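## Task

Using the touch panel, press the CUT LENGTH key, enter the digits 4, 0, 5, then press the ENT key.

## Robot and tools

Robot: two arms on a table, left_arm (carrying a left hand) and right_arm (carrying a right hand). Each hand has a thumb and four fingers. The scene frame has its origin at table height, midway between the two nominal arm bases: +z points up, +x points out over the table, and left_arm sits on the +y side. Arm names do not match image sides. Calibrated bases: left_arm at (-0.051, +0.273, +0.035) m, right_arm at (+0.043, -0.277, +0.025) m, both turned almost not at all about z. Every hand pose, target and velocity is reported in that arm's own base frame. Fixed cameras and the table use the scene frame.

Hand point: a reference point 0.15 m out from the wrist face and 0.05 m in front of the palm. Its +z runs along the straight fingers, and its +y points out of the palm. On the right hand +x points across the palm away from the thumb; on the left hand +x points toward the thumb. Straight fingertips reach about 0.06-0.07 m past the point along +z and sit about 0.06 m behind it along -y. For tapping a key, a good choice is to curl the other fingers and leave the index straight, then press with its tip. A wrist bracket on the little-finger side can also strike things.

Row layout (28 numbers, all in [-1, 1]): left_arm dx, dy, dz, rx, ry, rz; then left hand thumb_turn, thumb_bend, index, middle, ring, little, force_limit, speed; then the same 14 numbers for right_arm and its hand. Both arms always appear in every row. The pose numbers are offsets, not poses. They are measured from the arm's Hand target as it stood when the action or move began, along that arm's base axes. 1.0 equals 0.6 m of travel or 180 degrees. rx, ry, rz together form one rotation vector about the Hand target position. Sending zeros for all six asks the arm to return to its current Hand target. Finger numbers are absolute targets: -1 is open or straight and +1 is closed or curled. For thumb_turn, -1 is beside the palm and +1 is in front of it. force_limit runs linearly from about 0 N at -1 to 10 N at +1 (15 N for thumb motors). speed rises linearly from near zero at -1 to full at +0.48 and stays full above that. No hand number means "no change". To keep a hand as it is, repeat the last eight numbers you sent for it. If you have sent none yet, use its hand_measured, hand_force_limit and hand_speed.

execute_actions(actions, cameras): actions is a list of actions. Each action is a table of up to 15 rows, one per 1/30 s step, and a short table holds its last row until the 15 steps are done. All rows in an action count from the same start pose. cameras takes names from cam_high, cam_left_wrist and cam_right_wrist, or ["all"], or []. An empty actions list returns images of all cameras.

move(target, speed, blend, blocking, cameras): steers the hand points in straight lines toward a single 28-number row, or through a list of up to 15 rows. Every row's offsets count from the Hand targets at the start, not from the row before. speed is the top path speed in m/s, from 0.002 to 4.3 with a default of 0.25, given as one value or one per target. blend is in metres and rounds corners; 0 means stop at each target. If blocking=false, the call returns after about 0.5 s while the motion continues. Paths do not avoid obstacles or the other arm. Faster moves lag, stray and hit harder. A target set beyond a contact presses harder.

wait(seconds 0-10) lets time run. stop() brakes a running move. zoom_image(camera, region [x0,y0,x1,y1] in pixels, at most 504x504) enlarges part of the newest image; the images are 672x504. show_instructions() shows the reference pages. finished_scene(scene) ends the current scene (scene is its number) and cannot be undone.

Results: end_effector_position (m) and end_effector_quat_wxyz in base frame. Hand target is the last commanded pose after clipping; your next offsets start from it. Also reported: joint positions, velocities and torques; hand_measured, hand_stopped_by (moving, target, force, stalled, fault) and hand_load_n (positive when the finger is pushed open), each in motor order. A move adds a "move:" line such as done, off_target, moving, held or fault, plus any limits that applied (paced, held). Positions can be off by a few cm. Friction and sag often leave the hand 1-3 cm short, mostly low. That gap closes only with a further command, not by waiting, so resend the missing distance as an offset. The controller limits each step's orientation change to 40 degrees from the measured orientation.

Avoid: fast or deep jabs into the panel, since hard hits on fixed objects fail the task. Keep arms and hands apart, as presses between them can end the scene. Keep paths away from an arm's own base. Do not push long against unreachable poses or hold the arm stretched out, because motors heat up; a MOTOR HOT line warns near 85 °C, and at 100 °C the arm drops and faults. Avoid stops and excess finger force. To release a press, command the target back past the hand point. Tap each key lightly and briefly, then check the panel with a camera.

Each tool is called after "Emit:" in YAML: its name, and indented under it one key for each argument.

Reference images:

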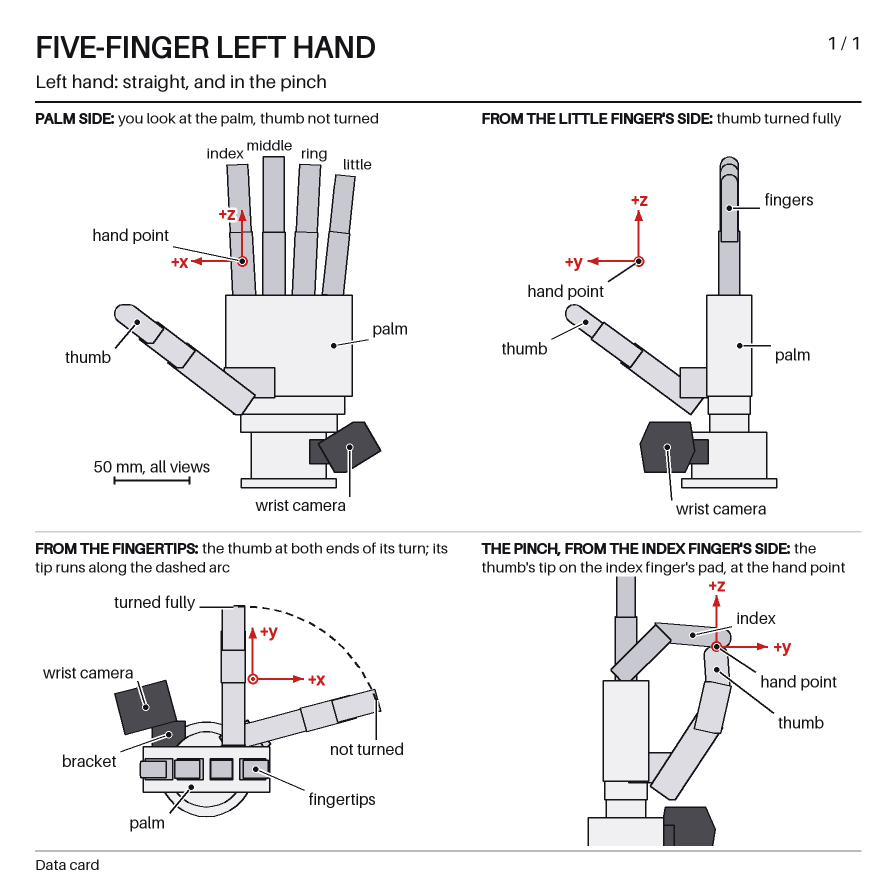

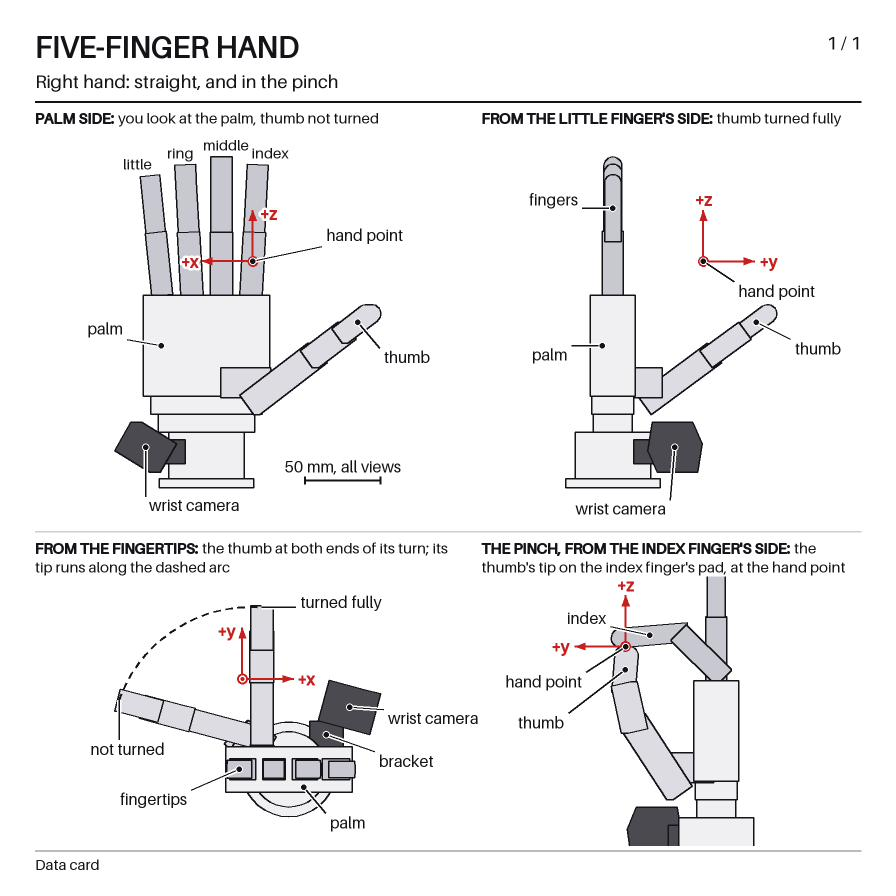

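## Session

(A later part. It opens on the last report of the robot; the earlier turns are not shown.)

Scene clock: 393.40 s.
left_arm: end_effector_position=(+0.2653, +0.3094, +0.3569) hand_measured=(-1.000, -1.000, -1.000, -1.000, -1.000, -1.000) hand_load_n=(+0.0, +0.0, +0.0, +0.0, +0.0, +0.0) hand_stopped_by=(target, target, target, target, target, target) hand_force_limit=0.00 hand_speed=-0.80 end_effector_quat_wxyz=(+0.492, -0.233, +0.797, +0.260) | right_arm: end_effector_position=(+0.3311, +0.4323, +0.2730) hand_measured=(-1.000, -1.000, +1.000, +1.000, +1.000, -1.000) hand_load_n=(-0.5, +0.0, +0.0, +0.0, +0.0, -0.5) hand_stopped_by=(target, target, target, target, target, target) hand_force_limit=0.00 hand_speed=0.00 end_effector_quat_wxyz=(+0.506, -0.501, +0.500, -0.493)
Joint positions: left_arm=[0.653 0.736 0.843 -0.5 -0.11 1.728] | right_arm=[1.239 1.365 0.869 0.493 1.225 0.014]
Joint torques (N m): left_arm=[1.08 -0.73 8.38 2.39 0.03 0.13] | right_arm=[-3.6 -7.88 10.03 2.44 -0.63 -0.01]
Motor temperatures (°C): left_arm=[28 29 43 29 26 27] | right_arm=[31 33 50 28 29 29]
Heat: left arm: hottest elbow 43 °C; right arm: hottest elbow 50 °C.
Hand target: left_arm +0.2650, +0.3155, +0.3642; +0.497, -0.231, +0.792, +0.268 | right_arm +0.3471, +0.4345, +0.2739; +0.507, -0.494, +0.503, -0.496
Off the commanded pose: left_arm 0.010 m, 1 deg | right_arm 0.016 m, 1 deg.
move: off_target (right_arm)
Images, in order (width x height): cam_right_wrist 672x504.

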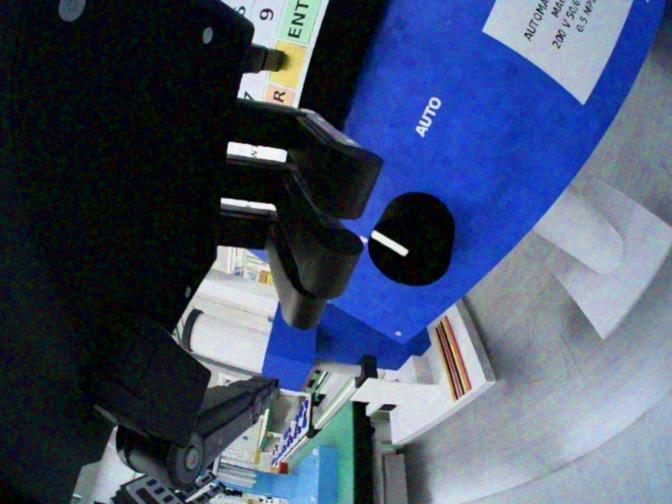

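Emit:
move:
  target:
    - [0,0,0,0,0,0,-1,-1,-1,-1,-1,-1,0,-0.8,-0.075,0,0,0,0,0,-1,-1,1,1,1,-1,0,0]
    - [0,0,0,0,0,0,-1,-1,-1,-1,-1,-1,0,-0.8,-0.062,-0.0083,0.0593,0,0,0,-1,-1,1,1,1,-1,0,0]
    - [0,0,0,0,0,0,-1,-1,-1,-1,-1,-1,0,-0.8,-0.0285,-0.0083,0.0593,0,0,0,-1,-1,1,1,1,-1,0,0]
  speed: 0.12
  blend: [0.01, 0.005, 0]
  cameras: ["cam_right_wrist"]

Emit:
zoom_image:
  camera: "cam_right_wrist"
  region: [220, 0, 420, 200]

Scene clock: 412.10 s.
left_arm: end_effector_position=(+0.2653, +0.3094, +0.3569) hand_measured=(-1.000, -1.000, -1.000, -1.000, -1.000, -1.000) hand_load_n=(+0.0, +0.0, +0.0, +0.0, +0.0, +0.0) hand_stopped_by=(target, target, target, target, target, target) hand_force_limit=0.00 hand_speed=-0.80 end_effector_quat_wxyz=(+0.492, -0.233, +0.797, +0.260) | right_arm: end_effector_position=(+0.3251, +0.4206, +0.2812) hand_measured=(-1.000, -1.000, +1.000, +1.000, +1.000, -1.000) hand_load_n=(+0.0, +0.0, +0.0, +0.0, +0.0, +0.0) hand_stopped_by=(target, target, target, target, target, target) hand_force_limit=0.00 hand_speed=0.00 end_effector_quat_wxyz=(+0.491, -0.510, +0.495, -0.504)
Joint positions: left_arm=[0.653 0.736 0.843 -0.5 -0.11 1.728] | right_arm=[1.247 1.324 0.869 0.425 1.245 0.001]
Joint torques (N m): left_arm=[1.38 -0.67 8.4 2.35 0.01 0.13] | right_arm=[-1.38 -9.76 12.72 1.26 -0.03 0.1]
Heat: left arm: hottest elbow 43 °C; right arm: hottest elbow 51 °C.
Hand target: left_arm +0.2650, +0.3155, +0.3642; +0.497, -0.231, +0.792, +0.268 | right_arm +0.3299, +0.4296, +0.3095; +0.507, -0.494, +0.503, -0.496
Off the commanded pose: left_arm 0.010 m, 1 deg | right_arm 0.030 m, 3 deg.
move: off_target (right_arm)
Images, in order (width x height): cam_right_wrist 672x504.

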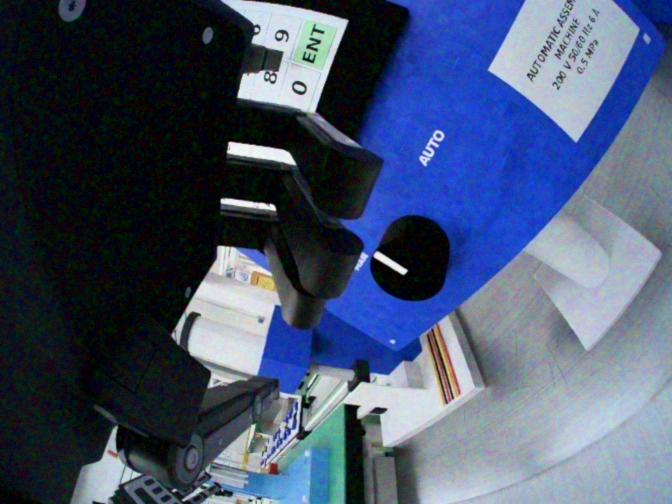

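Scaled by 2.520 from the camera's 672x504 image, which has a finer 960x720 frame.

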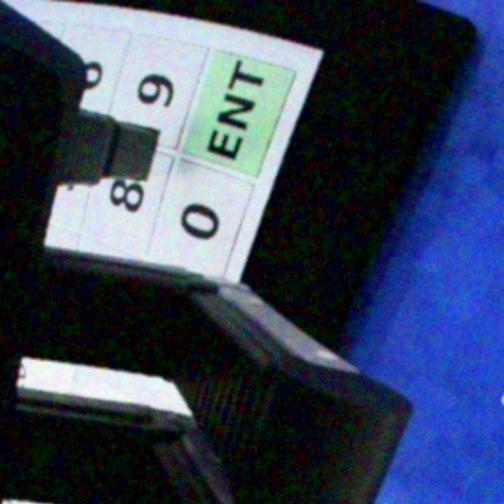

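Emit:
move:
  target: [0,0,0,0,0,0,-1,-1,-1,-1,-1,-1,0,-0.8,0.0,0.016,0.044,0,0,0,-1,-1,1,1,1,-1,0,0]
  speed: 0.1
  cameras: ["cam_right_wrist"]

Emit:
zoom_image:
  camera: "cam_right_wrist"
  region: [220, 0, 420, 200]

Scene clock: 422.93 s.
left_arm: end_effector_position=(+0.2653, +0.3094, +0.3569) hand_measured=(-1.000, -1.000, -1.000, -1.000, -1.000, -1.000) hand_load_n=(+0.0, +0.0, +0.0, +0.0, +0.0, +0.0) hand_stopped_by=(target, target, target, target, target, target) hand_force_limit=0.00 hand_speed=-0.80 end_effector_quat_wxyz=(+0.492, -0.233, +0.797, +0.260) | right_arm: end_effector_position=(+0.3276, +0.4278, +0.2980) hand_measured=(-1.000, -1.000, +1.000, +1.000, +1.000, -1.000) hand_load_n=(+0.0, +0.0, +0.0, +0.0, +0.0, +0.0) hand_stopped_by=(target, target, target, target, target, target) hand_force_limit=0.00 hand_speed=0.00 end_effector_quat_wxyz=(+0.486, -0.515, +0.492, -0.507)
Joint positions: left_arm=[0.653 0.736 0.843 -0.5 -0.11 1.728] | right_arm=[1.247 1.324 0.925 0.352 1.246 0.001]
Joint torques (N m): left_arm=[1.26 -0.73 8.4 2.37 0.02 0.1] | right_arm=[-0.91 -10.29 13.9 1.06 0.27 0.09]
Heat: left arm: hottest elbow 43 °C; right arm: hottest elbow 52 °C.
Hand target: left_arm +0.2650, +0.3155, +0.3642; +0.497, -0.231, +0.792, +0.268 | right_arm +0.3299, +0.4392, +0.3359; +0.507, -0.494, +0.503, -0.496
Off the commanded pose: left_arm 0.010 m, 1 deg | right_arm 0.040 m, 4 deg.
move: off_target (right_arm)
Images, in order (width x height): cam_right_wrist 672x504.

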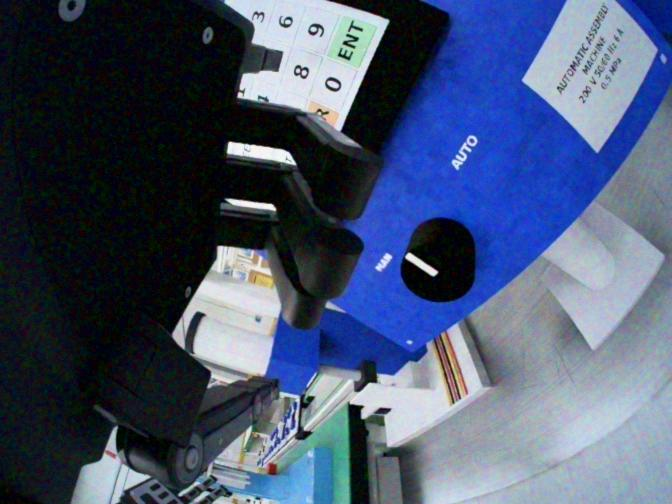

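Scaled by 2.520 from the camera's 672x504 image, which has a finer 960x720 frame.

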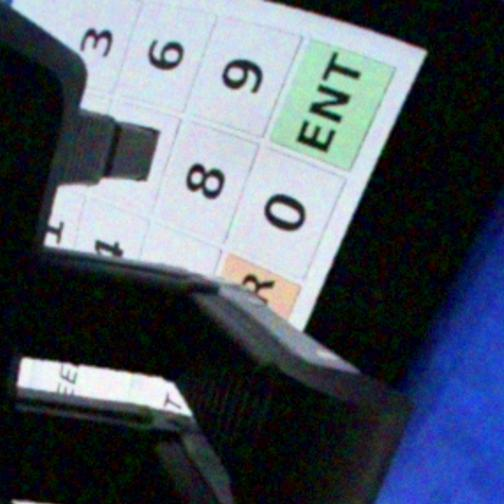

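Emit:
move:
  target: [0,0,0,0,0,0,-1,-1,-1,-1,-1,-1,0,-0.8,0.047,0.006,0.014,0,0,0,-1,-1,1,1,1,-1,0,0]
  speed: 0.08
  cameras: ["cam_right_wrist"]

Emit:
zoom_image:
  camera: "cam_right_wrist"
  region: [220, 0, 420, 200]

Scene clock: 438.30 s.
left_arm: end_effector_position=(+0.2653, +0.3094, +0.3569) hand_measured=(-1.000, -1.000, -1.000, -1.000, -1.000, -1.000) hand_load_n=(+0.0, +0.0, +0.0, +0.0, +0.0, +0.0) hand_stopped_by=(target, target, target, target, target, target) hand_force_limit=0.00 hand_speed=-0.80 end_effector_quat_wxyz=(+0.492, -0.233, +0.797, +0.260) | right_arm: end_effector_position=(+0.3475, +0.4303, +0.3182) hand_measured=(-1.000, -1.000, +1.000, +1.000, +1.000, -1.000) hand_load_n=(-0.5, +0.0, +0.0, +0.0, +0.0, +0.0) hand_stopped_by=(target, target, target, target, target, target) hand_force_limit=0.00 hand_speed=0.00 end_effector_quat_wxyz=(+0.495, -0.509, +0.495, -0.501)
Joint positions: left_arm=[0.653 0.736 0.843 -0.5 -0.11 1.728] | right_arm=[1.204 1.324 0.972 0.328 1.196 0.001]
Joint torques (N m): left_arm=[1.44 -0.91 8.31 2.43 0.03 0.13] | right_arm=[-1.73 -8.47 14.15 1.37 -0.08 0.11]
Heat: left arm: hottest elbow 43 °C; right arm: hottest elbow 54 °C.
Hand target: left_arm +0.2650, +0.3155, +0.3642; +0.497, -0.231, +0.792, +0.268 | right_arm +0.3581, +0.4429, +0.3444; +0.507, -0.495, +0.503, -0.496
Off the commanded pose: left_arm 0.010 m, 1 deg | right_arm 0.031 m, 2 deg.
move: off_target (right_arm)
Images, in order (width x height): cam_right_wrist 672x504.

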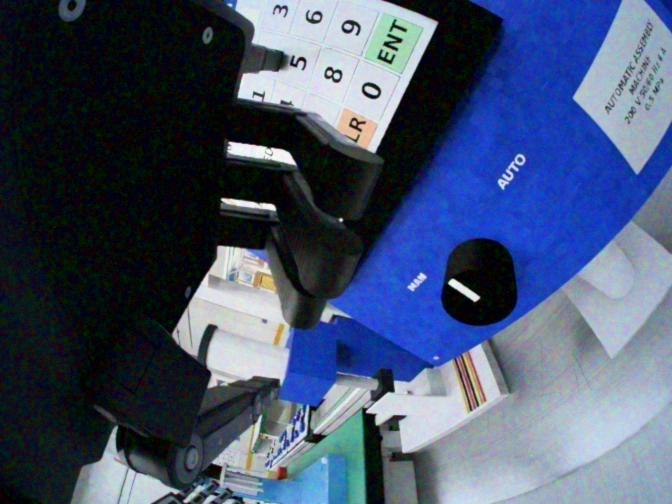

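Scaled by 2.520 from the camera's 672x504 image, which has a finer 960x720 frame.

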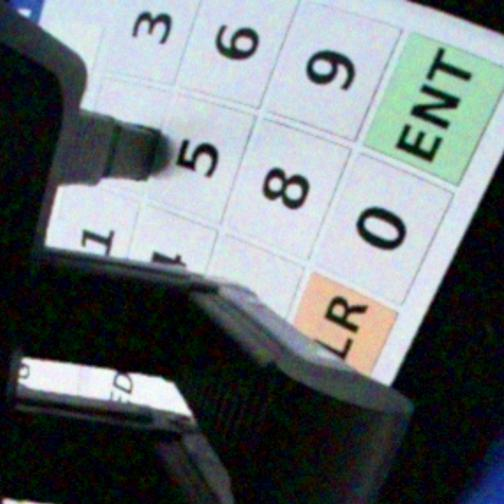

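Emit:
move:
  target:
    - [0,0,0,0,0,0,-1,-1,-1,-1,-1,-1,0,-0.8,-0.065,0,0,0,0,0,-1,-1,1,1,1,-1,0,0]
    - [0,0,0,0,0,0,-1,-1,-1,-1,-1,-1,0,-0.8,-0.07,-0.028,-0.046,0,0,0,-1,-1,1,1,1,-1,0,0]
    - [0,0,0,0,0,0,-1,-1,-1,-1,-1,-1,0,-0.8,-0.045,-0.028,-0.046,0,0,0,-1,-1,1,1,1,-1,0,0]
  speed: 0.1
  cameras: ["cam_right_wrist"]

Emit:
zoom_image:
  camera: "cam_right_wrist"
  region: [220, 0, 420, 200]

Scene clock: 453.20 s.
left_arm: end_effector_position=(+0.2653, +0.3094, +0.3569) hand_measured=(-1.000, -1.000, -1.000, -1.000, -1.000, -1.000) hand_load_n=(+0.0, +0.0, +0.0, +0.0, +0.0, +0.0) hand_stopped_by=(target, target, target, target, target, target) hand_force_limit=0.00 hand_speed=-0.80 end_effector_quat_wxyz=(+0.492, -0.233, +0.797, +0.260) | right_arm: end_effector_position=(+0.3291, +0.4261, +0.3090) hand_measured=(-1.000, -1.000, +1.000, +1.000, +1.000, -1.000) hand_load_n=(+0.0, +0.0, +0.5, +0.0, +0.0, +0.0) hand_stopped_by=(target, target, target, target, target, target) hand_force_limit=0.00 hand_speed=0.00 end_effector_quat_wxyz=(+0.497, -0.505, +0.498, -0.500)
Joint positions: left_arm=[0.653 0.736 0.843 -0.5 -0.11 1.728] | right_arm=[1.242 1.308 0.927 0.367 1.239 0.004]
Joint torques (N m): left_arm=[1.49 -1.03 8.39 2.4 0.01 0.11] | right_arm=[-1.26 -9.88 9.18 2.52 0.01 0.09]
Heat: left arm: hottest elbow 43 °C; right arm: hottest elbow 53 °C.
Hand target: left_arm +0.2650, +0.3155, +0.3642; +0.497, -0.231, +0.792, +0.268 | right_arm +0.3312, +0.4259, +0.3165; +0.506, -0.495, +0.503, -0.496
Off the commanded pose: left_arm 0.010 m, 1 deg | right_arm 0.008 m, 2 deg.
move: done
Images, in order (width x height): cam_right_wrist 672x504.

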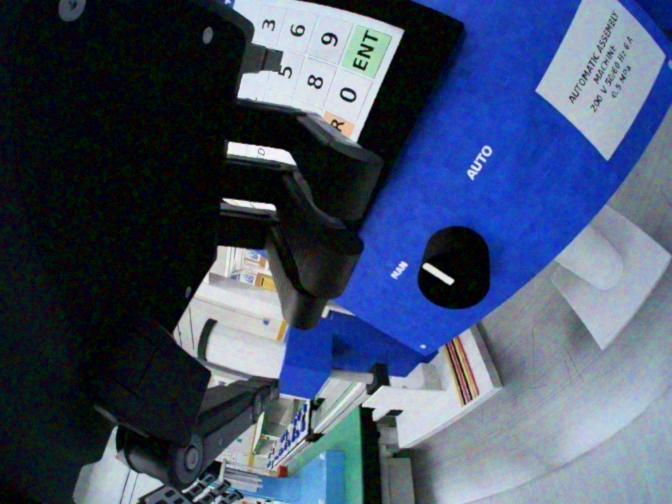

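Scaled by 2.520 from the camera's 672x504 image, which has a finer 960x720 frame.

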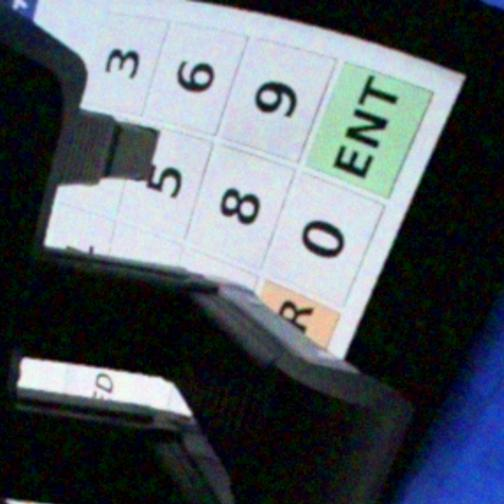

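Emit:
move:
  target: [0,0,0,0,0,0,-1,-1,-1,-1,-1,-1,0,-0.8,0.043,0.01,-0.012,0,0,0,-1,-1,1,1,1,-1,0,0]
  speed: 0.08
  cameras: ["cam_right_wrist"]

Emit:
zoom_image:
  camera: "cam_right_wrist"
  region: [220, 0, 420, 200]

Scene clock: 464.20 s.
left_arm: end_effector_position=(+0.2653, +0.3094, +0.3569) hand_measured=(-1.000, -1.000, -1.000, -1.000, -1.000, -1.000) hand_load_n=(+0.0, +0.0, +0.0, +0.0, +0.0, +0.0) hand_stopped_by=(target, target, target, target, target, target) hand_force_limit=0.00 hand_speed=-0.80 end_effector_quat_wxyz=(+0.492, -0.233, +0.797, +0.260) | right_arm: end_effector_position=(+0.3444, +0.4245, +0.3093) hand_measured=(-1.000, -1.000, +1.000, +1.000, +1.000, -1.000) hand_load_n=(-0.5, +0.0, +0.0, +0.0, +0.0, +0.0) hand_stopped_by=(target, target, target, target, target, target) hand_force_limit=0.00 hand_speed=0.00 end_effector_quat_wxyz=(+0.504, -0.500, +0.499, -0.497)
Joint positions: left_arm=[0.653 0.736 0.843 -0.5 -0.11 1.728] | right_arm=[1.205 1.316 0.927 0.392 1.198 0.004]
Joint torques (N m): left_arm=[1.14 -0.62 8.38 2.37 0.04 0.14] | right_arm=[-2.84 -6.89 10.85 2.24 -0.51 0.11]
Heat: left arm: hottest elbow 43 °C; right arm: hottest elbow 52 °C.
Hand target: left_arm +0.2650, +0.3155, +0.3642; +0.497, -0.231, +0.792, +0.268 | right_arm +0.3569, +0.4320, +0.3093; +0.507, -0.495, +0.503, -0.496
Off the commanded pose: left_arm 0.010 m, 1 deg | right_arm 0.015 m, 1 deg.
move: off_target (right_arm)
Images, in order (width x height): cam_right_wrist 672x504.

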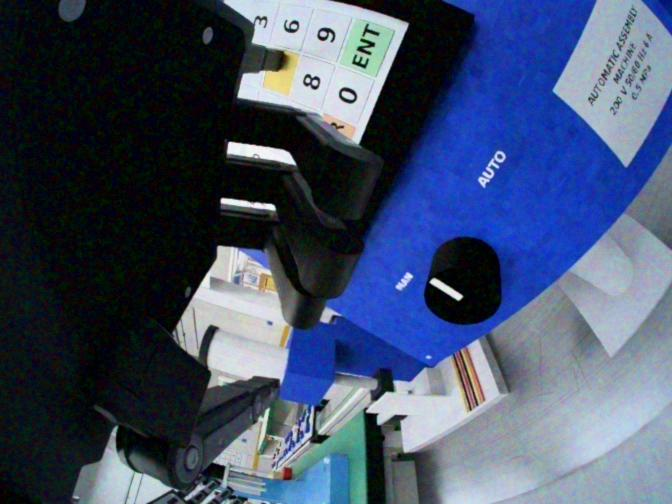

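Scaled by 2.520 from the camera's 672x504 image, which has a finer 960x720 frame.

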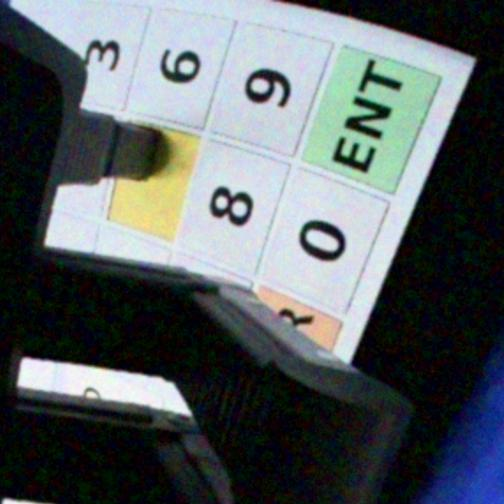

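Emit:
move:
  target: [0,0,0,0,0,0,-1,-1,-1,-1,-1,-1,0,-0.8,-0.13,0,0,0,0,0,-1,-1,1,1,1,-1,0,0]
  speed: 0.15
  cameras: ["cam_right_wrist"]

Emit:
zoom_image:
  camera: "cam_right_wrist"
  region: [220, 0, 420, 200]

Scene clock: 482.17 s.
left_arm: end_effector_position=(+0.2653, +0.3094, +0.3569) hand_measured=(-1.000, -1.000, -1.000, -1.000, -1.000, -1.000) hand_load_n=(+0.0, +0.0, +0.0, +0.0, +0.0, +0.0) hand_stopped_by=(target, target, target, target, target, target) hand_force_limit=0.00 hand_speed=-0.80 end_effector_quat_wxyz=(+0.492, -0.233, +0.797, +0.260) | right_arm: end_effector_position=(+0.2819, +0.4354, +0.3019) hand_measured=(-1.000, -1.000, +1.000, +1.000, +1.000, -1.000) hand_load_n=(-0.5, +0.0, +0.0, +0.0, +0.0, +0.0) hand_stopped_by=(target, target, target, target, target, target) hand_force_limit=0.00 hand_speed=0.00 end_effector_quat_wxyz=(+0.498, -0.503, +0.499, -0.501)
Joint positions: left_arm=[0.653 0.736 0.843 -0.5 -0.11 1.728] | right_arm=[1.358 1.308 0.904 0.392 1.358 0.004]
Joint torques (N m): left_arm=[0.97 -0.38 8.36 2.29 0.02 0.12] | right_arm=[-0.73 -10.4 8.05 2.17 0.2 0.1]
Heat: left arm: hottest elbow 43 °C; right arm: hottest elbow 51 °C.
Hand target: left_arm +0.2650, +0.3155, +0.3642; +0.497, -0.231, +0.792, +0.268 | right_arm +0.2790, +0.4320, +0.3095; +0.506, -0.494, +0.503, -0.496
Off the commanded pose: left_arm 0.010 m, 1 deg | right_arm 0.009 m, 2 deg.
move: done
Images, in order (width x height): cam_right_wrist 672x504.

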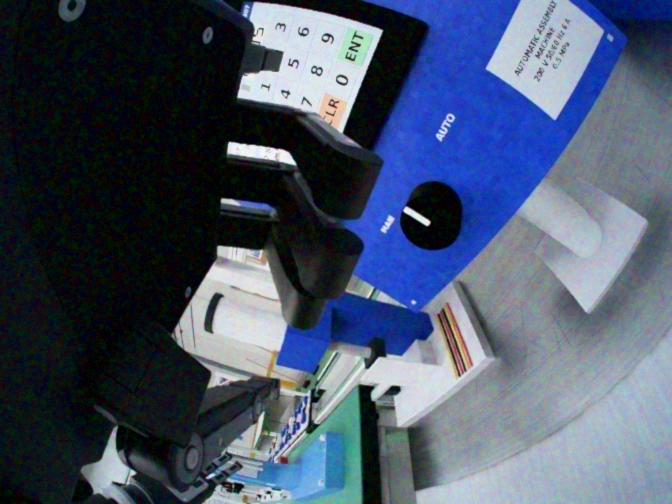

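Scaled by 2.520 from the camera's 672x504 image, which has a finer 960x720 frame.

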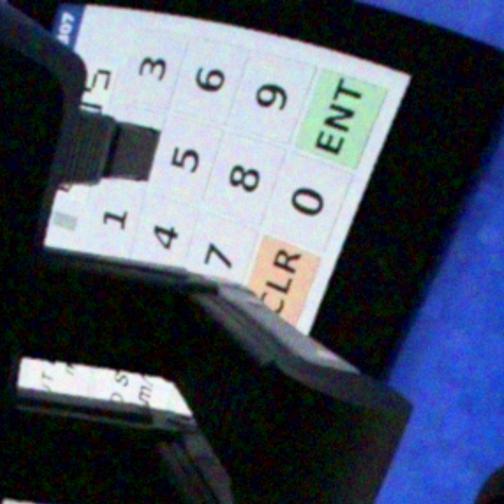

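Emit:
zoom_image:
  camera: "cam_right_wrist"
  region: [235, 10, 295, 105]

Scaled by 5.305 from the camera's 672x504 image, which has a finer 960x720 frame.

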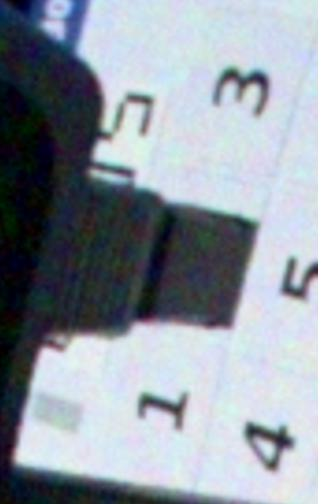

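Emit:
move:
  target: [0,0,0,0,0,0,-1,-1,-1,-1,-1,-1,0,-0.8,-0.03,0.02,0.11,0,0,0,-1,-1,1,1,1,-1,0,0]
  speed: 0.15
  cameras: ["cam_right_wrist"]

Emit:
zoom_image:
  camera: "cam_right_wrist"
  region: [220, 0, 420, 200]

Scene clock: 516.43 s.
left_arm: end_effector_position=(+0.2653, +0.3094, +0.3569) hand_measured=(-1.000, -1.000, -1.000, -1.000, -1.000, -1.000) hand_load_n=(+0.0, +0.0, +0.0, +0.0, +0.0, +0.0) hand_stopped_by=(target, target, target, target, target, target) hand_force_limit=0.00 hand_speed=-0.80 end_effector_quat_wxyz=(+0.492, -0.233, +0.797, +0.260) | right_arm: end_effector_position=(+0.2616, +0.4343, +0.3384) hand_measured=(-1.000, -1.000, +1.000, +1.000, +1.000, -1.000) hand_load_n=(-0.5, +0.0, +0.0, +0.0, +0.0, +0.0) hand_stopped_by=(target, target, target, target, target, target) hand_force_limit=0.00 hand_speed=0.00 end_effector_quat_wxyz=(+0.486, -0.514, +0.487, -0.512)
Joint positions: left_arm=[0.653 0.736 0.843 -0.5 -0.11 1.728] | right_arm=[1.407 1.264 0.973 0.272 1.407 -0.034]
Joint torques (N m): left_arm=[1.55 -1.03 8.44 2.35 0 0.11] | right_arm=[-0.44 -10.46 14.41 0.9 0.24 0.12]
Heat: left arm: hottest elbow 43 °C; right arm: hottest elbow 49 °C.
Hand target: left_arm +0.2650, +0.3155, +0.3642; +0.497, -0.231, +0.792, +0.268 | right_arm +0.2609, +0.4441, +0.3756; +0.507, -0.494, +0.503, -0.496
Off the commanded pose: left_arm 0.010 m, 1 deg | right_arm 0.038 m, 4 deg.
move: off_target (right_arm)
Images, in order (width x height): cam_right_wrist 672x504.

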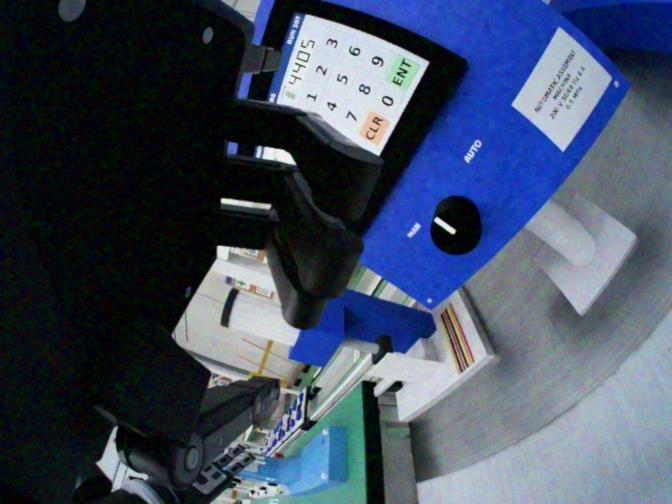

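Scaled by 2.520 from the camera's 672x504 image, which has a finer 960x720 frame.

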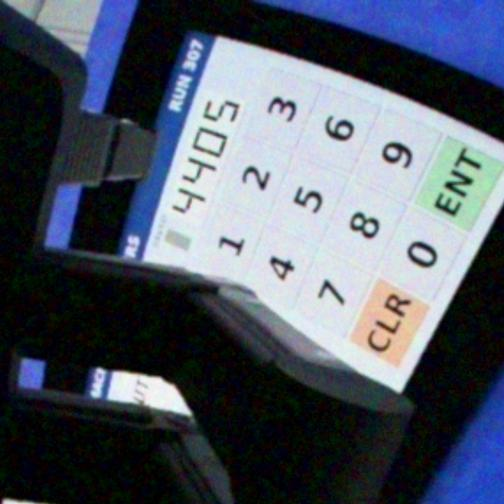

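Emit:
move:
  target:
    - [0,0,0,0,0,0,-1,-1,-1,-1,-1,-1,0,-0.8,0.05,0.023,-0.168,0,0,0,-1,-1,1,1,1,-1,0,0]
    - [0,0,0,0,0,0,-1,-1,-1,-1,-1,-1,0,-0.8,0.107,0.023,-0.168,0,0,0,-1,-1,1,1,1,-1,0,0]
  speed: 0.15
  cameras: ["cam_right_wrist"]

Emit:
zoom_image:
  camera: "cam_right_wrist"
  region: [220, 0, 420, 200]

Scene clock: 545.07 s.
left_arm: end_effector_position=(+0.2653, +0.3094, +0.3569) hand_measured=(-1.000, -1.000, -1.000, -1.000, -1.000, -1.000) hand_load_n=(+0.0, +0.0, +0.0, -0.5, +0.0, +0.0) hand_stopped_by=(target, target, target, target, target, target) hand_force_limit=0.00 hand_speed=-0.80 end_effector_quat_wxyz=(+0.492, -0.233, +0.797, +0.260) | right_arm: end_effector_position=(+0.3227, +0.4516, +0.2728) hand_measured=(-1.000, -1.000, +1.000, +1.000, +1.000, -1.000) hand_load_n=(+0.0, +0.0, +0.0, +0.0, +0.0, +0.0) hand_stopped_by=(target, target, target, target, target, target) hand_force_limit=0.00 hand_speed=0.00 end_effector_quat_wxyz=(+0.503, -0.497, +0.503, -0.497)
Joint positions: left_arm=[0.653 0.736 0.843 -0.5 -0.11 1.728] | right_arm=[1.275 1.413 0.916 0.494 1.275 0.014]
Joint torques (N m): left_arm=[0.85 -0.79 8.43 2.35 0.03 0.13] | right_arm=[-0.97 -9.58 9.66 2.22 -0.02 -0.02]
Heat: left arm: hottest elbow 43 °C; right arm: hottest elbow 51 °C.
Hand target: left_arm +0.2650, +0.3155, +0.3642; +0.497, -0.231, +0.792, +0.268 | right_arm +0.3251, +0.4579, +0.2747; +0.507, -0.494, +0.503, -0.496
Off the commanded pose: left_arm 0.010 m, 1 deg | right_arm 0.007 m, 1 deg.
move: done
Images, in order (width x height): cam_right_wrist 672x504.

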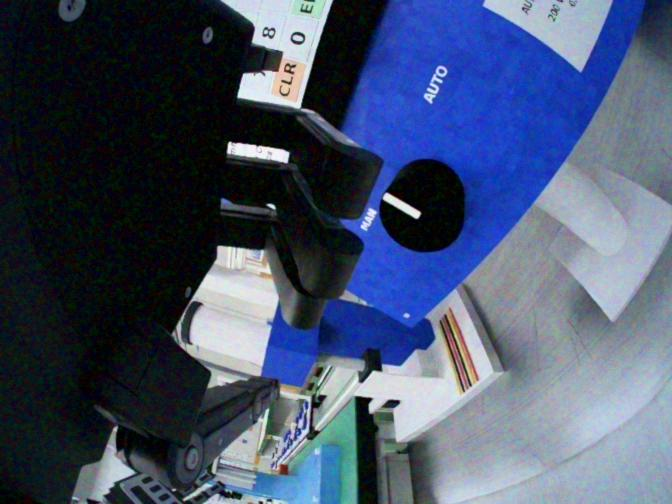

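Scaled by 2.520 from the camera's 672x504 image, which has a finer 960x720 frame.

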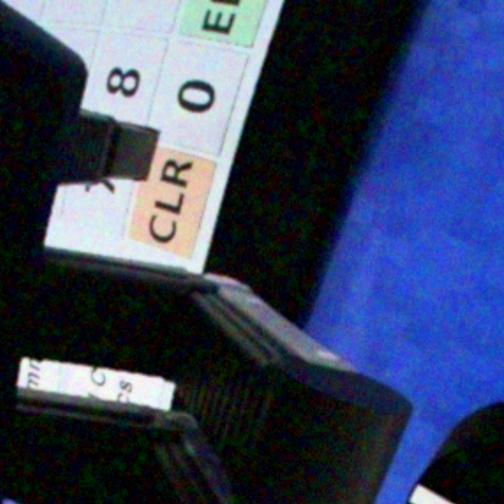

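Emit:
move:
  target: [0,0,0,0,0,0,-1,-1,-1,-1,-1,-1,0,-0.8,0.055,0.02,-0.01,0,0,0,-1,-1,1,1,1,-1,0,0]
  speed: 0.08
  cameras: ["cam_right_wrist"]

Emit:
zoom_image:
  camera: "cam_right_wrist"
  region: [220, 0, 420, 200]

Scene clock: 556.77 s.
left_arm: end_effector_position=(+0.2653, +0.3094, +0.3569) hand_measured=(-1.000, -1.000, -1.000, -1.000, -1.000, -1.000) hand_load_n=(+0.0, +0.0, +0.0, +0.0, +0.0, +0.0) hand_stopped_by=(target, target, target, target, target, target) hand_force_limit=0.00 hand_speed=-0.80 end_effector_quat_wxyz=(+0.492, -0.233, +0.797, +0.260) | right_arm: end_effector_position=(+0.3337, +0.4554, +0.2615) hand_measured=(-1.000, -1.000, +1.000, +1.000, +1.000, -1.000) hand_load_n=(-0.5, +0.0, +0.0, +0.0, +0.0, +0.5) hand_stopped_by=(target, target, target, target, target, target) hand_force_limit=0.00 hand_speed=0.00 end_effector_quat_wxyz=(+0.501, -0.505, +0.497, -0.498)
Joint positions: left_arm=[0.653 0.736 0.843 -0.5 -0.11 1.728] | right_arm=[1.252 1.442 0.917 0.515 1.241 0.005]
Joint torques (N m): left_arm=[1.44 -0.85 8.42 2.3 0.04 0.14] | right_arm=[-3.31 -7.24 13.01 2.15 -1.09 0.09]
Heat: left arm: hottest elbow 43 °C; right arm: hottest elbow 51 °C.
Hand target: left_arm +0.2650, +0.3155, +0.3642; +0.497, -0.231, +0.792, +0.268 | right_arm +0.3582, +0.4698, +0.2688; +0.507, -0.494, +0.503, -0.496
Off the commanded pose: left_arm 0.010 m, 1 deg | right_arm 0.029 m, 2 deg.
move: off_target (right_arm)
Images, in order (width x height): cam_right_wrist 672x504.

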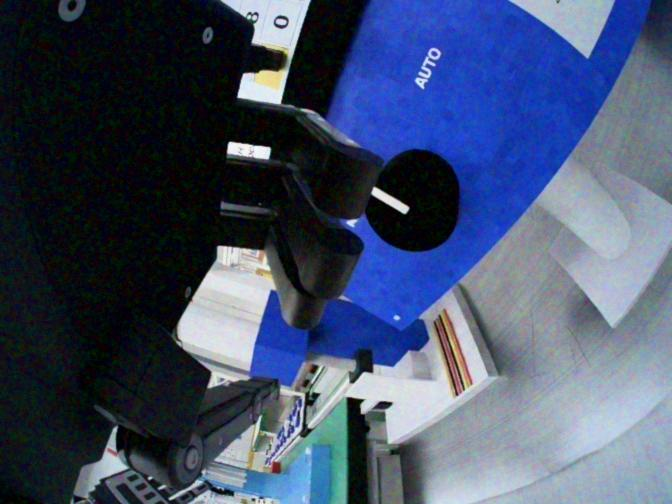

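Scaled by 2.520 from the camera's 672x504 image, which has a finer 960x720 frame.

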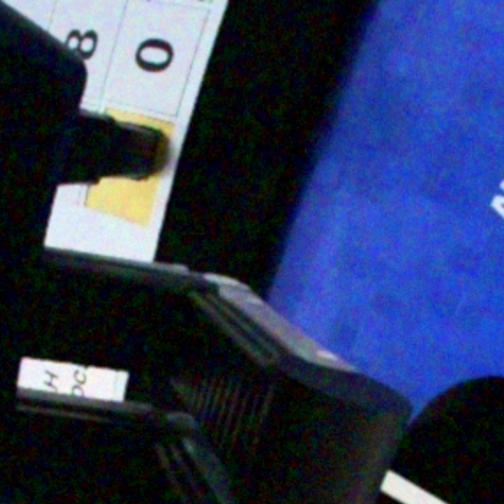

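Emit:
move:
  target:
    - [0,0,0,0,0,0,-1,-1,-1,-1,-1,-1,0,-0.8,-0.09,0,0,0,0,0,-1,-1,1,1,1,-1,0,0]
    - [0,0,0,0,0,0,-1,-1,-1,-1,-1,-1,0,-0.8,-0.15,-0.02,0.178,0,0,0,-1,-1,1,1,1,-1,0,0]
  speed: 0.15
  blend: [0.02, 0]
  cameras: ["cam_right_wrist"]

Emit:
zoom_image:
  camera: "cam_right_wrist"
  region: [220, 0, 420, 200]

Scene clock: 573.97 s.
left_arm: end_effector_position=(+0.2653, +0.3094, +0.3569) hand_measured=(-1.000, -1.000, -1.000, -1.000, -1.000, -1.000) hand_load_n=(+0.0, +0.5, +0.0, +0.0, +0.0, +0.0) hand_stopped_by=(target, target, target, target, target, target) hand_force_limit=0.00 hand_speed=-0.80 end_effector_quat_wxyz=(+0.492, -0.233, +0.797, +0.260) | right_arm: end_effector_position=(+0.2687, +0.4475, +0.3362) hand_measured=(-1.000, -1.000, +1.000, +1.000, +1.000, -1.000) hand_load_n=(+0.0, +0.0, +0.0, +0.0, +0.0, +0.0) hand_stopped_by=(target, target, target, target, target, target) hand_force_limit=0.00 hand_speed=0.00 end_effector_quat_wxyz=(+0.484, -0.515, +0.486, -0.513)
Joint positions: left_arm=[0.653 0.736 0.843 -0.5 -0.11 1.728] | right_arm=[1.396 1.305 1.005 0.274 1.396 -0.033]
Joint torques (N m): left_arm=[1.38 -0.97 8.4 2.29 0.03 0.13] | right_arm=[-1.08 -10.23 14.35 1.05 0.21 0.2]
Heat: left arm: hottest elbow 43 °C; right arm: hottest elbow 53 °C.
Hand target: left_arm +0.2650, +0.3155, +0.3642; +0.497, -0.231, +0.792, +0.268 | right_arm +0.2682, +0.4578, +0.3755; +0.507, -0.494, +0.503, -0.496
Off the commanded pose: left_arm 0.010 m, 1 deg | right_arm 0.041 m, 5 deg.
move: off_target (right_arm)
Images, in order (width x height): cam_right_wrist 672x504.

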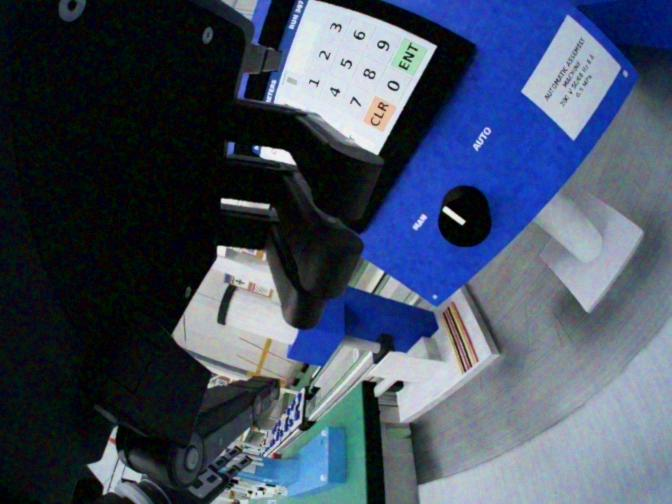

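Scaled by 2.520 from the camera's 672x504 image, which has a finer 960x720 frame.

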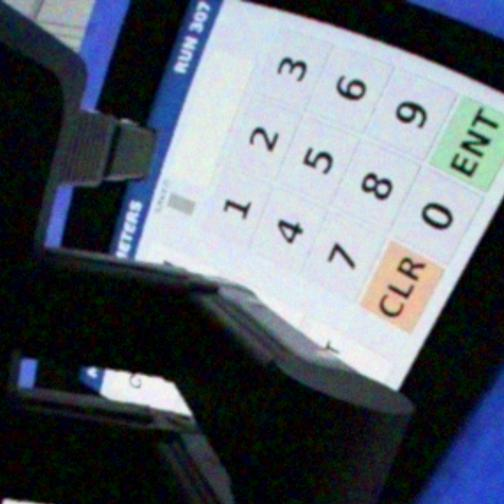

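Emit:
move:
  target:
    - [0,0,0,0,0,0,-1,-1,-1,-1,-1,-1,0,-0.8,0.06,0.001,-0.099,0,0,0,-1,-1,1,1,1,-1,0,0]
    - [0,0,0,0,0,0,-1,-1,-1,-1,-1,-1,0,-0.8,0.11,0.001,-0.099,0,0,0,-1,-1,1,1,1,-1,0,0]
    - [0,0,0,0,0,0,-1,-1,-1,-1,-1,-1,0,-0.8,0.16,0.001,-0.099,0,0,0,-1,-1,1,1,1,-1,0,0]
  speed: [0.15,0.12,0.08]
  blend: [0, 0, 0]
  cameras: ["cam_right_wrist"]

Emit:
zoom_image:
  camera: "cam_right_wrist"
  region: [220, 0, 420, 200]

Scene clock: 589.33 s.
left_arm: end_effector_position=(+0.2653, +0.3094, +0.3569) hand_measured=(-1.000, -1.000, -1.000, -1.000, -1.000, -1.000) hand_load_n=(+0.0, +0.0, +0.0, +0.0, +0.0, +0.0) hand_stopped_by=(target, target, target, target, target, target) hand_force_limit=0.00 hand_speed=-0.80 end_effector_quat_wxyz=(+0.492, -0.233, +0.797, +0.260) | right_arm: end_effector_position=(+0.3490, +0.4507, +0.3058) hand_measured=(-1.000, -1.000, +1.000, +1.000, +1.000, -1.000) hand_load_n=(-0.5, +0.0, +0.0, +0.0, +0.0, +0.0) hand_stopped_by=(target, target, target, target, target, target) hand_force_limit=0.00 hand_speed=0.00 end_effector_quat_wxyz=(+0.499, -0.507, +0.495, -0.498)
Joint positions: left_arm=[0.653 0.736 0.843 -0.5 -0.11 1.728] | right_arm=[1.216 1.386 0.993 0.378 1.203 0.004]
Joint torques (N m): left_arm=[1.61 -0.62 8.51 2.33 0.05 0.14] | right_arm=[-3.08 -9 12.05 2.32 -0.4 0.12]
Heat: left arm: hottest elbow 43 °C; right arm: hottest elbow 53 °C.
Hand target: left_arm +0.2650, +0.3155, +0.3642; +0.497, -0.231, +0.792, +0.268 | right_arm +0.3641, +0.4584, +0.3162; +0.507, -0.494, +0.503, -0.496
Off the commanded pose: left_arm 0.010 m, 1 deg | right_arm 0.020 m, 2 deg.
move: off_target (right_arm)
Images, in order (width x height): cam_right_wrist 672x504.

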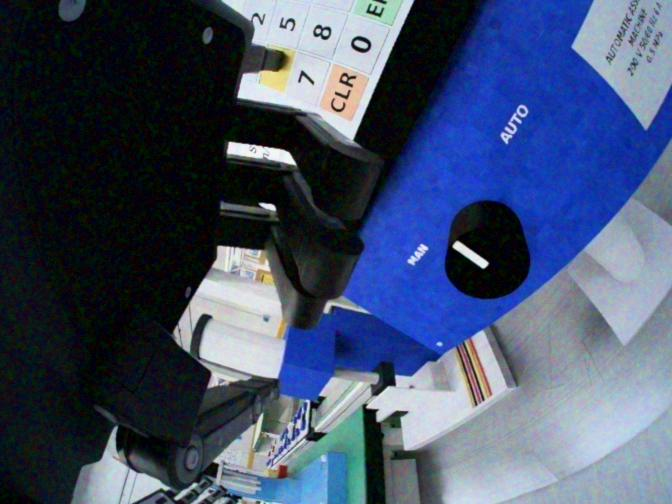

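Scaled by 2.520 from the camera's 672x504 image, which has a finer 960x720 frame.

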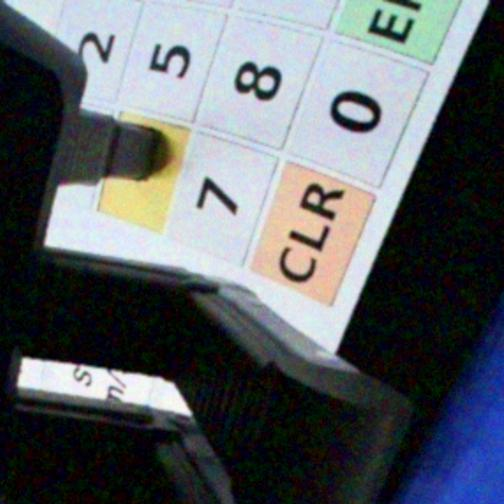

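Emit:
move:
  target:
    - [0,0,0,0,0,0,-1,-1,-1,-1,-1,-1,0,-0.8,-0.0735,0,0,0,0,0,-1,-1,1,1,1,-1,0,0]
    - [0,0,0,0,0,0,-1,-1,-1,-1,-1,-1,0,-0.8,-0.107,-0.0457,-0.0657,0,0,0,-1,-1,1,1,1,-1,0,0]
    - [0,0,0,0,0,0,-1,-1,-1,-1,-1,-1,0,-0.8,-0.0733,-0.0457,-0.0657,0,0,0,-1,-1,1,1,1,-1,0,0]
    - [0,0,0,0,0,0,-1,-1,-1,-1,-1,-1,0,-0.8,-0.0283,-0.0398,-0.072,0,0,0,-1,-1,1,1,1,-1,0,0]
  speed: [0.12,0.12,0.12,0.08]
  blend: [0.01, 0.005, 0, 0]
  cameras: ["cam_right_wrist"]

Emit:
zoom_image:
  camera: "cam_right_wrist"
  region: [220, 0, 420, 200]

Scene clock: 606.83 s.
left_arm: end_effector_position=(+0.2653, +0.3094, +0.3569) hand_measured=(-1.000, -1.000, -1.000, -1.000, -1.000, -1.000) hand_load_n=(+0.0, +0.0, +0.0, +0.0, +0.0, +0.0) hand_stopped_by=(target, target, target, target, target, target) hand_force_limit=0.00 hand_speed=-0.80 end_effector_quat_wxyz=(+0.492, -0.233, +0.797, +0.260) | right_arm: end_effector_position=(+0.3310, +0.4332, +0.2719) hand_measured=(-1.000, -1.000, +1.000, +1.000, +1.000, -1.000) hand_load_n=(-0.5, +0.0, +0.0, +0.0, +0.0, -1.0) hand_stopped_by=(target, target, target, target, target, target) hand_force_limit=0.00 hand_speed=0.00 end_effector_quat_wxyz=(+0.507, -0.501, +0.499, -0.492)
Joint positions: left_arm=[0.653 0.736 0.843 -0.5 -0.11 1.728] | right_arm=[1.24 1.367 0.868 0.496 1.223 0.015]
Joint torques (N m): left_arm=[1.14 -0.91 8.47 2.41 -0.02 0.11] | right_arm=[-4.13 -8.12 9.89 2.39 -0.59 -0.03]
Motor temperatures (°C): left_arm=[28 29 43 29 26 27] | right_arm=[30 32 55 28 29 29]
Heat: left arm: hottest elbow 43 °C; right arm: hottest elbow 55 °C.
Hand target: left_arm +0.2650, +0.3155, +0.3642; +0.497, -0.231, +0.792, +0.268 | right_arm +0.3472, +0.4345, +0.2728; +0.507, -0.494, +0.503, -0.496
Off the commanded pose: left_arm 0.010 m, 1 deg | right_arm 0.016 m, 1 deg.
move: off_target (right_arm)
Images, in order (width x height): cam_right_wrist 672x504.

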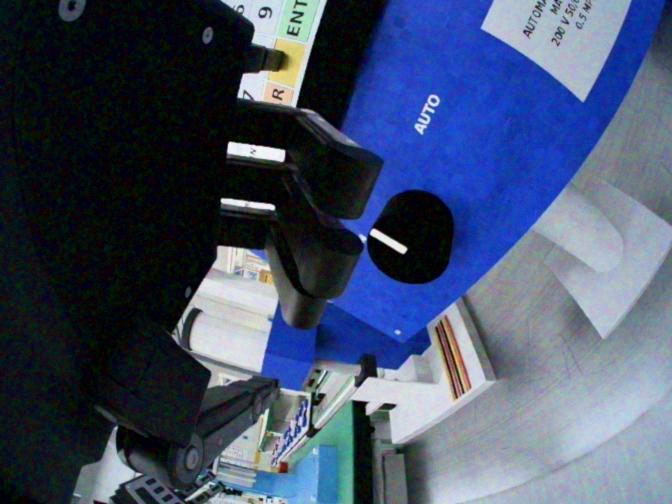

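Scaled by 2.520 from the camera's 672x504 image, which has a finer 960x720 frame.

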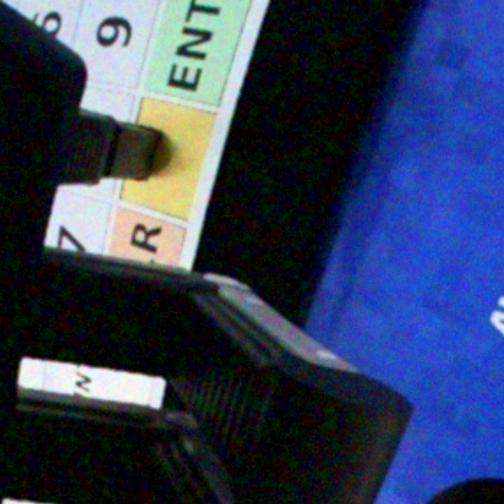

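Emit:
move:
  target:
    - [0,0,0,0,0,0,-1,-1,-1,-1,-1,-1,0,-0.8,-0.0735,0,0,0,0,0,-1,-1,1,1,1,-1,0,0]
    - [0,0,0,0,0,0,-1,-1,-1,-1,-1,-1,0,-0.8,-0.095,0.014,0.1287,0,0,0,-1,-1,1,1,1,-1,0,0]
    - [0,0,0,0,0,0,-1,-1,-1,-1,-1,-1,0,-0.8,-0.04,-0.0115,0.0728,0,0,0,-1,-1,1,1,1,-1,0,0]
    - [0,0,0,0,0,0,-1,-1,-1,-1,-1,-1,0,-0.8,0.0162,0.0015,0.0612,0,0,0,-1,-1,1,1,1,-1,0,0]
  speed: [0.12,0.15,0.12,0.08]
  blend: [0.01, 0, 0, 0]
  cameras: ["cam_right_wrist"]

Emit:
zoom_image:
  camera: "cam_right_wrist"
  region: [220, 0, 420, 200]

Scene clock: 629.07 s.
left_arm: end_effector_position=(+0.2653, +0.3094, +0.3569) hand_measured=(-1.000, -1.000, -1.000, -1.000, -1.000, -1.000) hand_load_n=(+0.0, +0.0, +0.0, +0.0, +0.0, +0.0) hand_stopped_by=(target, target, target, target, target, target) hand_force_limit=0.00 hand_speed=-0.80 end_effector_quat_wxyz=(+0.492, -0.233, +0.797, +0.260) | right_arm: end_effector_position=(+0.3447, +0.4277, +0.3079) hand_measured=(-1.000, -1.000, +1.000, +1.000, +1.000, -1.000) hand_load_n=(-0.5, +0.0, +0.0, +0.0, +0.0, +0.0) hand_stopped_by=(target, target, target, target, target, target) hand_force_limit=0.00 hand_speed=0.00 end_effector_quat_wxyz=(+0.501, -0.502, +0.498, -0.499)
Joint positions: left_arm=[0.653 0.736 0.843 -0.5 -0.11 1.728] | right_arm=[1.208 1.327 0.934 0.393 1.202 -0.001]
Joint torques (N m): left_arm=[1.49 -0.5 8.4 2.3 0 0.12] | right_arm=[-2.73 -6.95 10.84 1.94 -0.53 0.16]
Heat: left arm: hottest elbow 43 °C; right arm: hottest elbow 54 °C.
Hand target: left_arm +0.2650, +0.3155, +0.3642; +0.497, -0.231, +0.792, +0.268 | right_arm +0.3568, +0.4354, +0.3097; +0.507, -0.494, +0.503, -0.496
Off the commanded pose: left_arm 0.010 m, 1 deg | right_arm 0.015 m, 1 deg.
move: off_target (right_arm)
Images, in order (width x height): cam_right_wrist 672x504.

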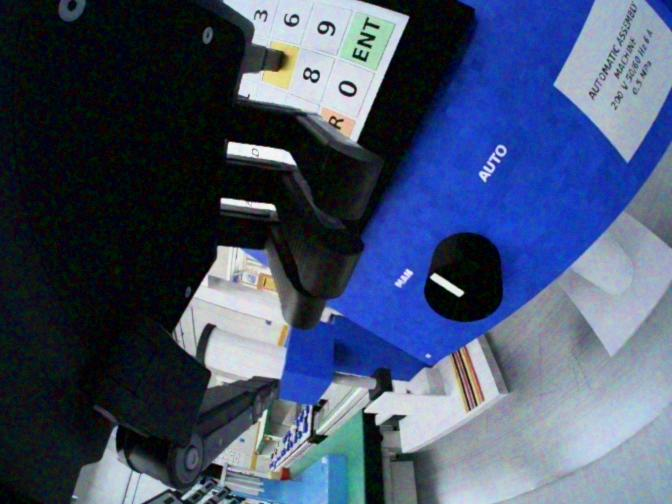

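Scaled by 2.520 from the camera's 672x504 image, which has a finer 960x720 frame.

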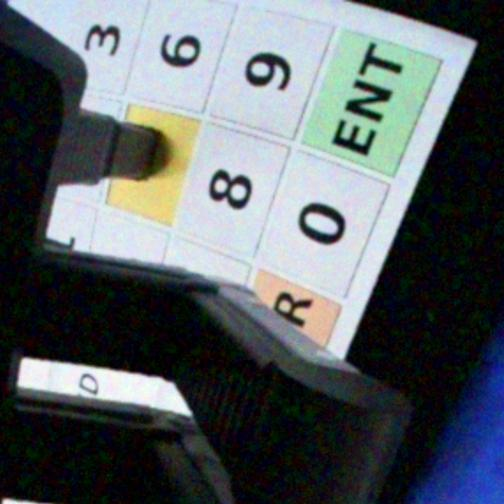

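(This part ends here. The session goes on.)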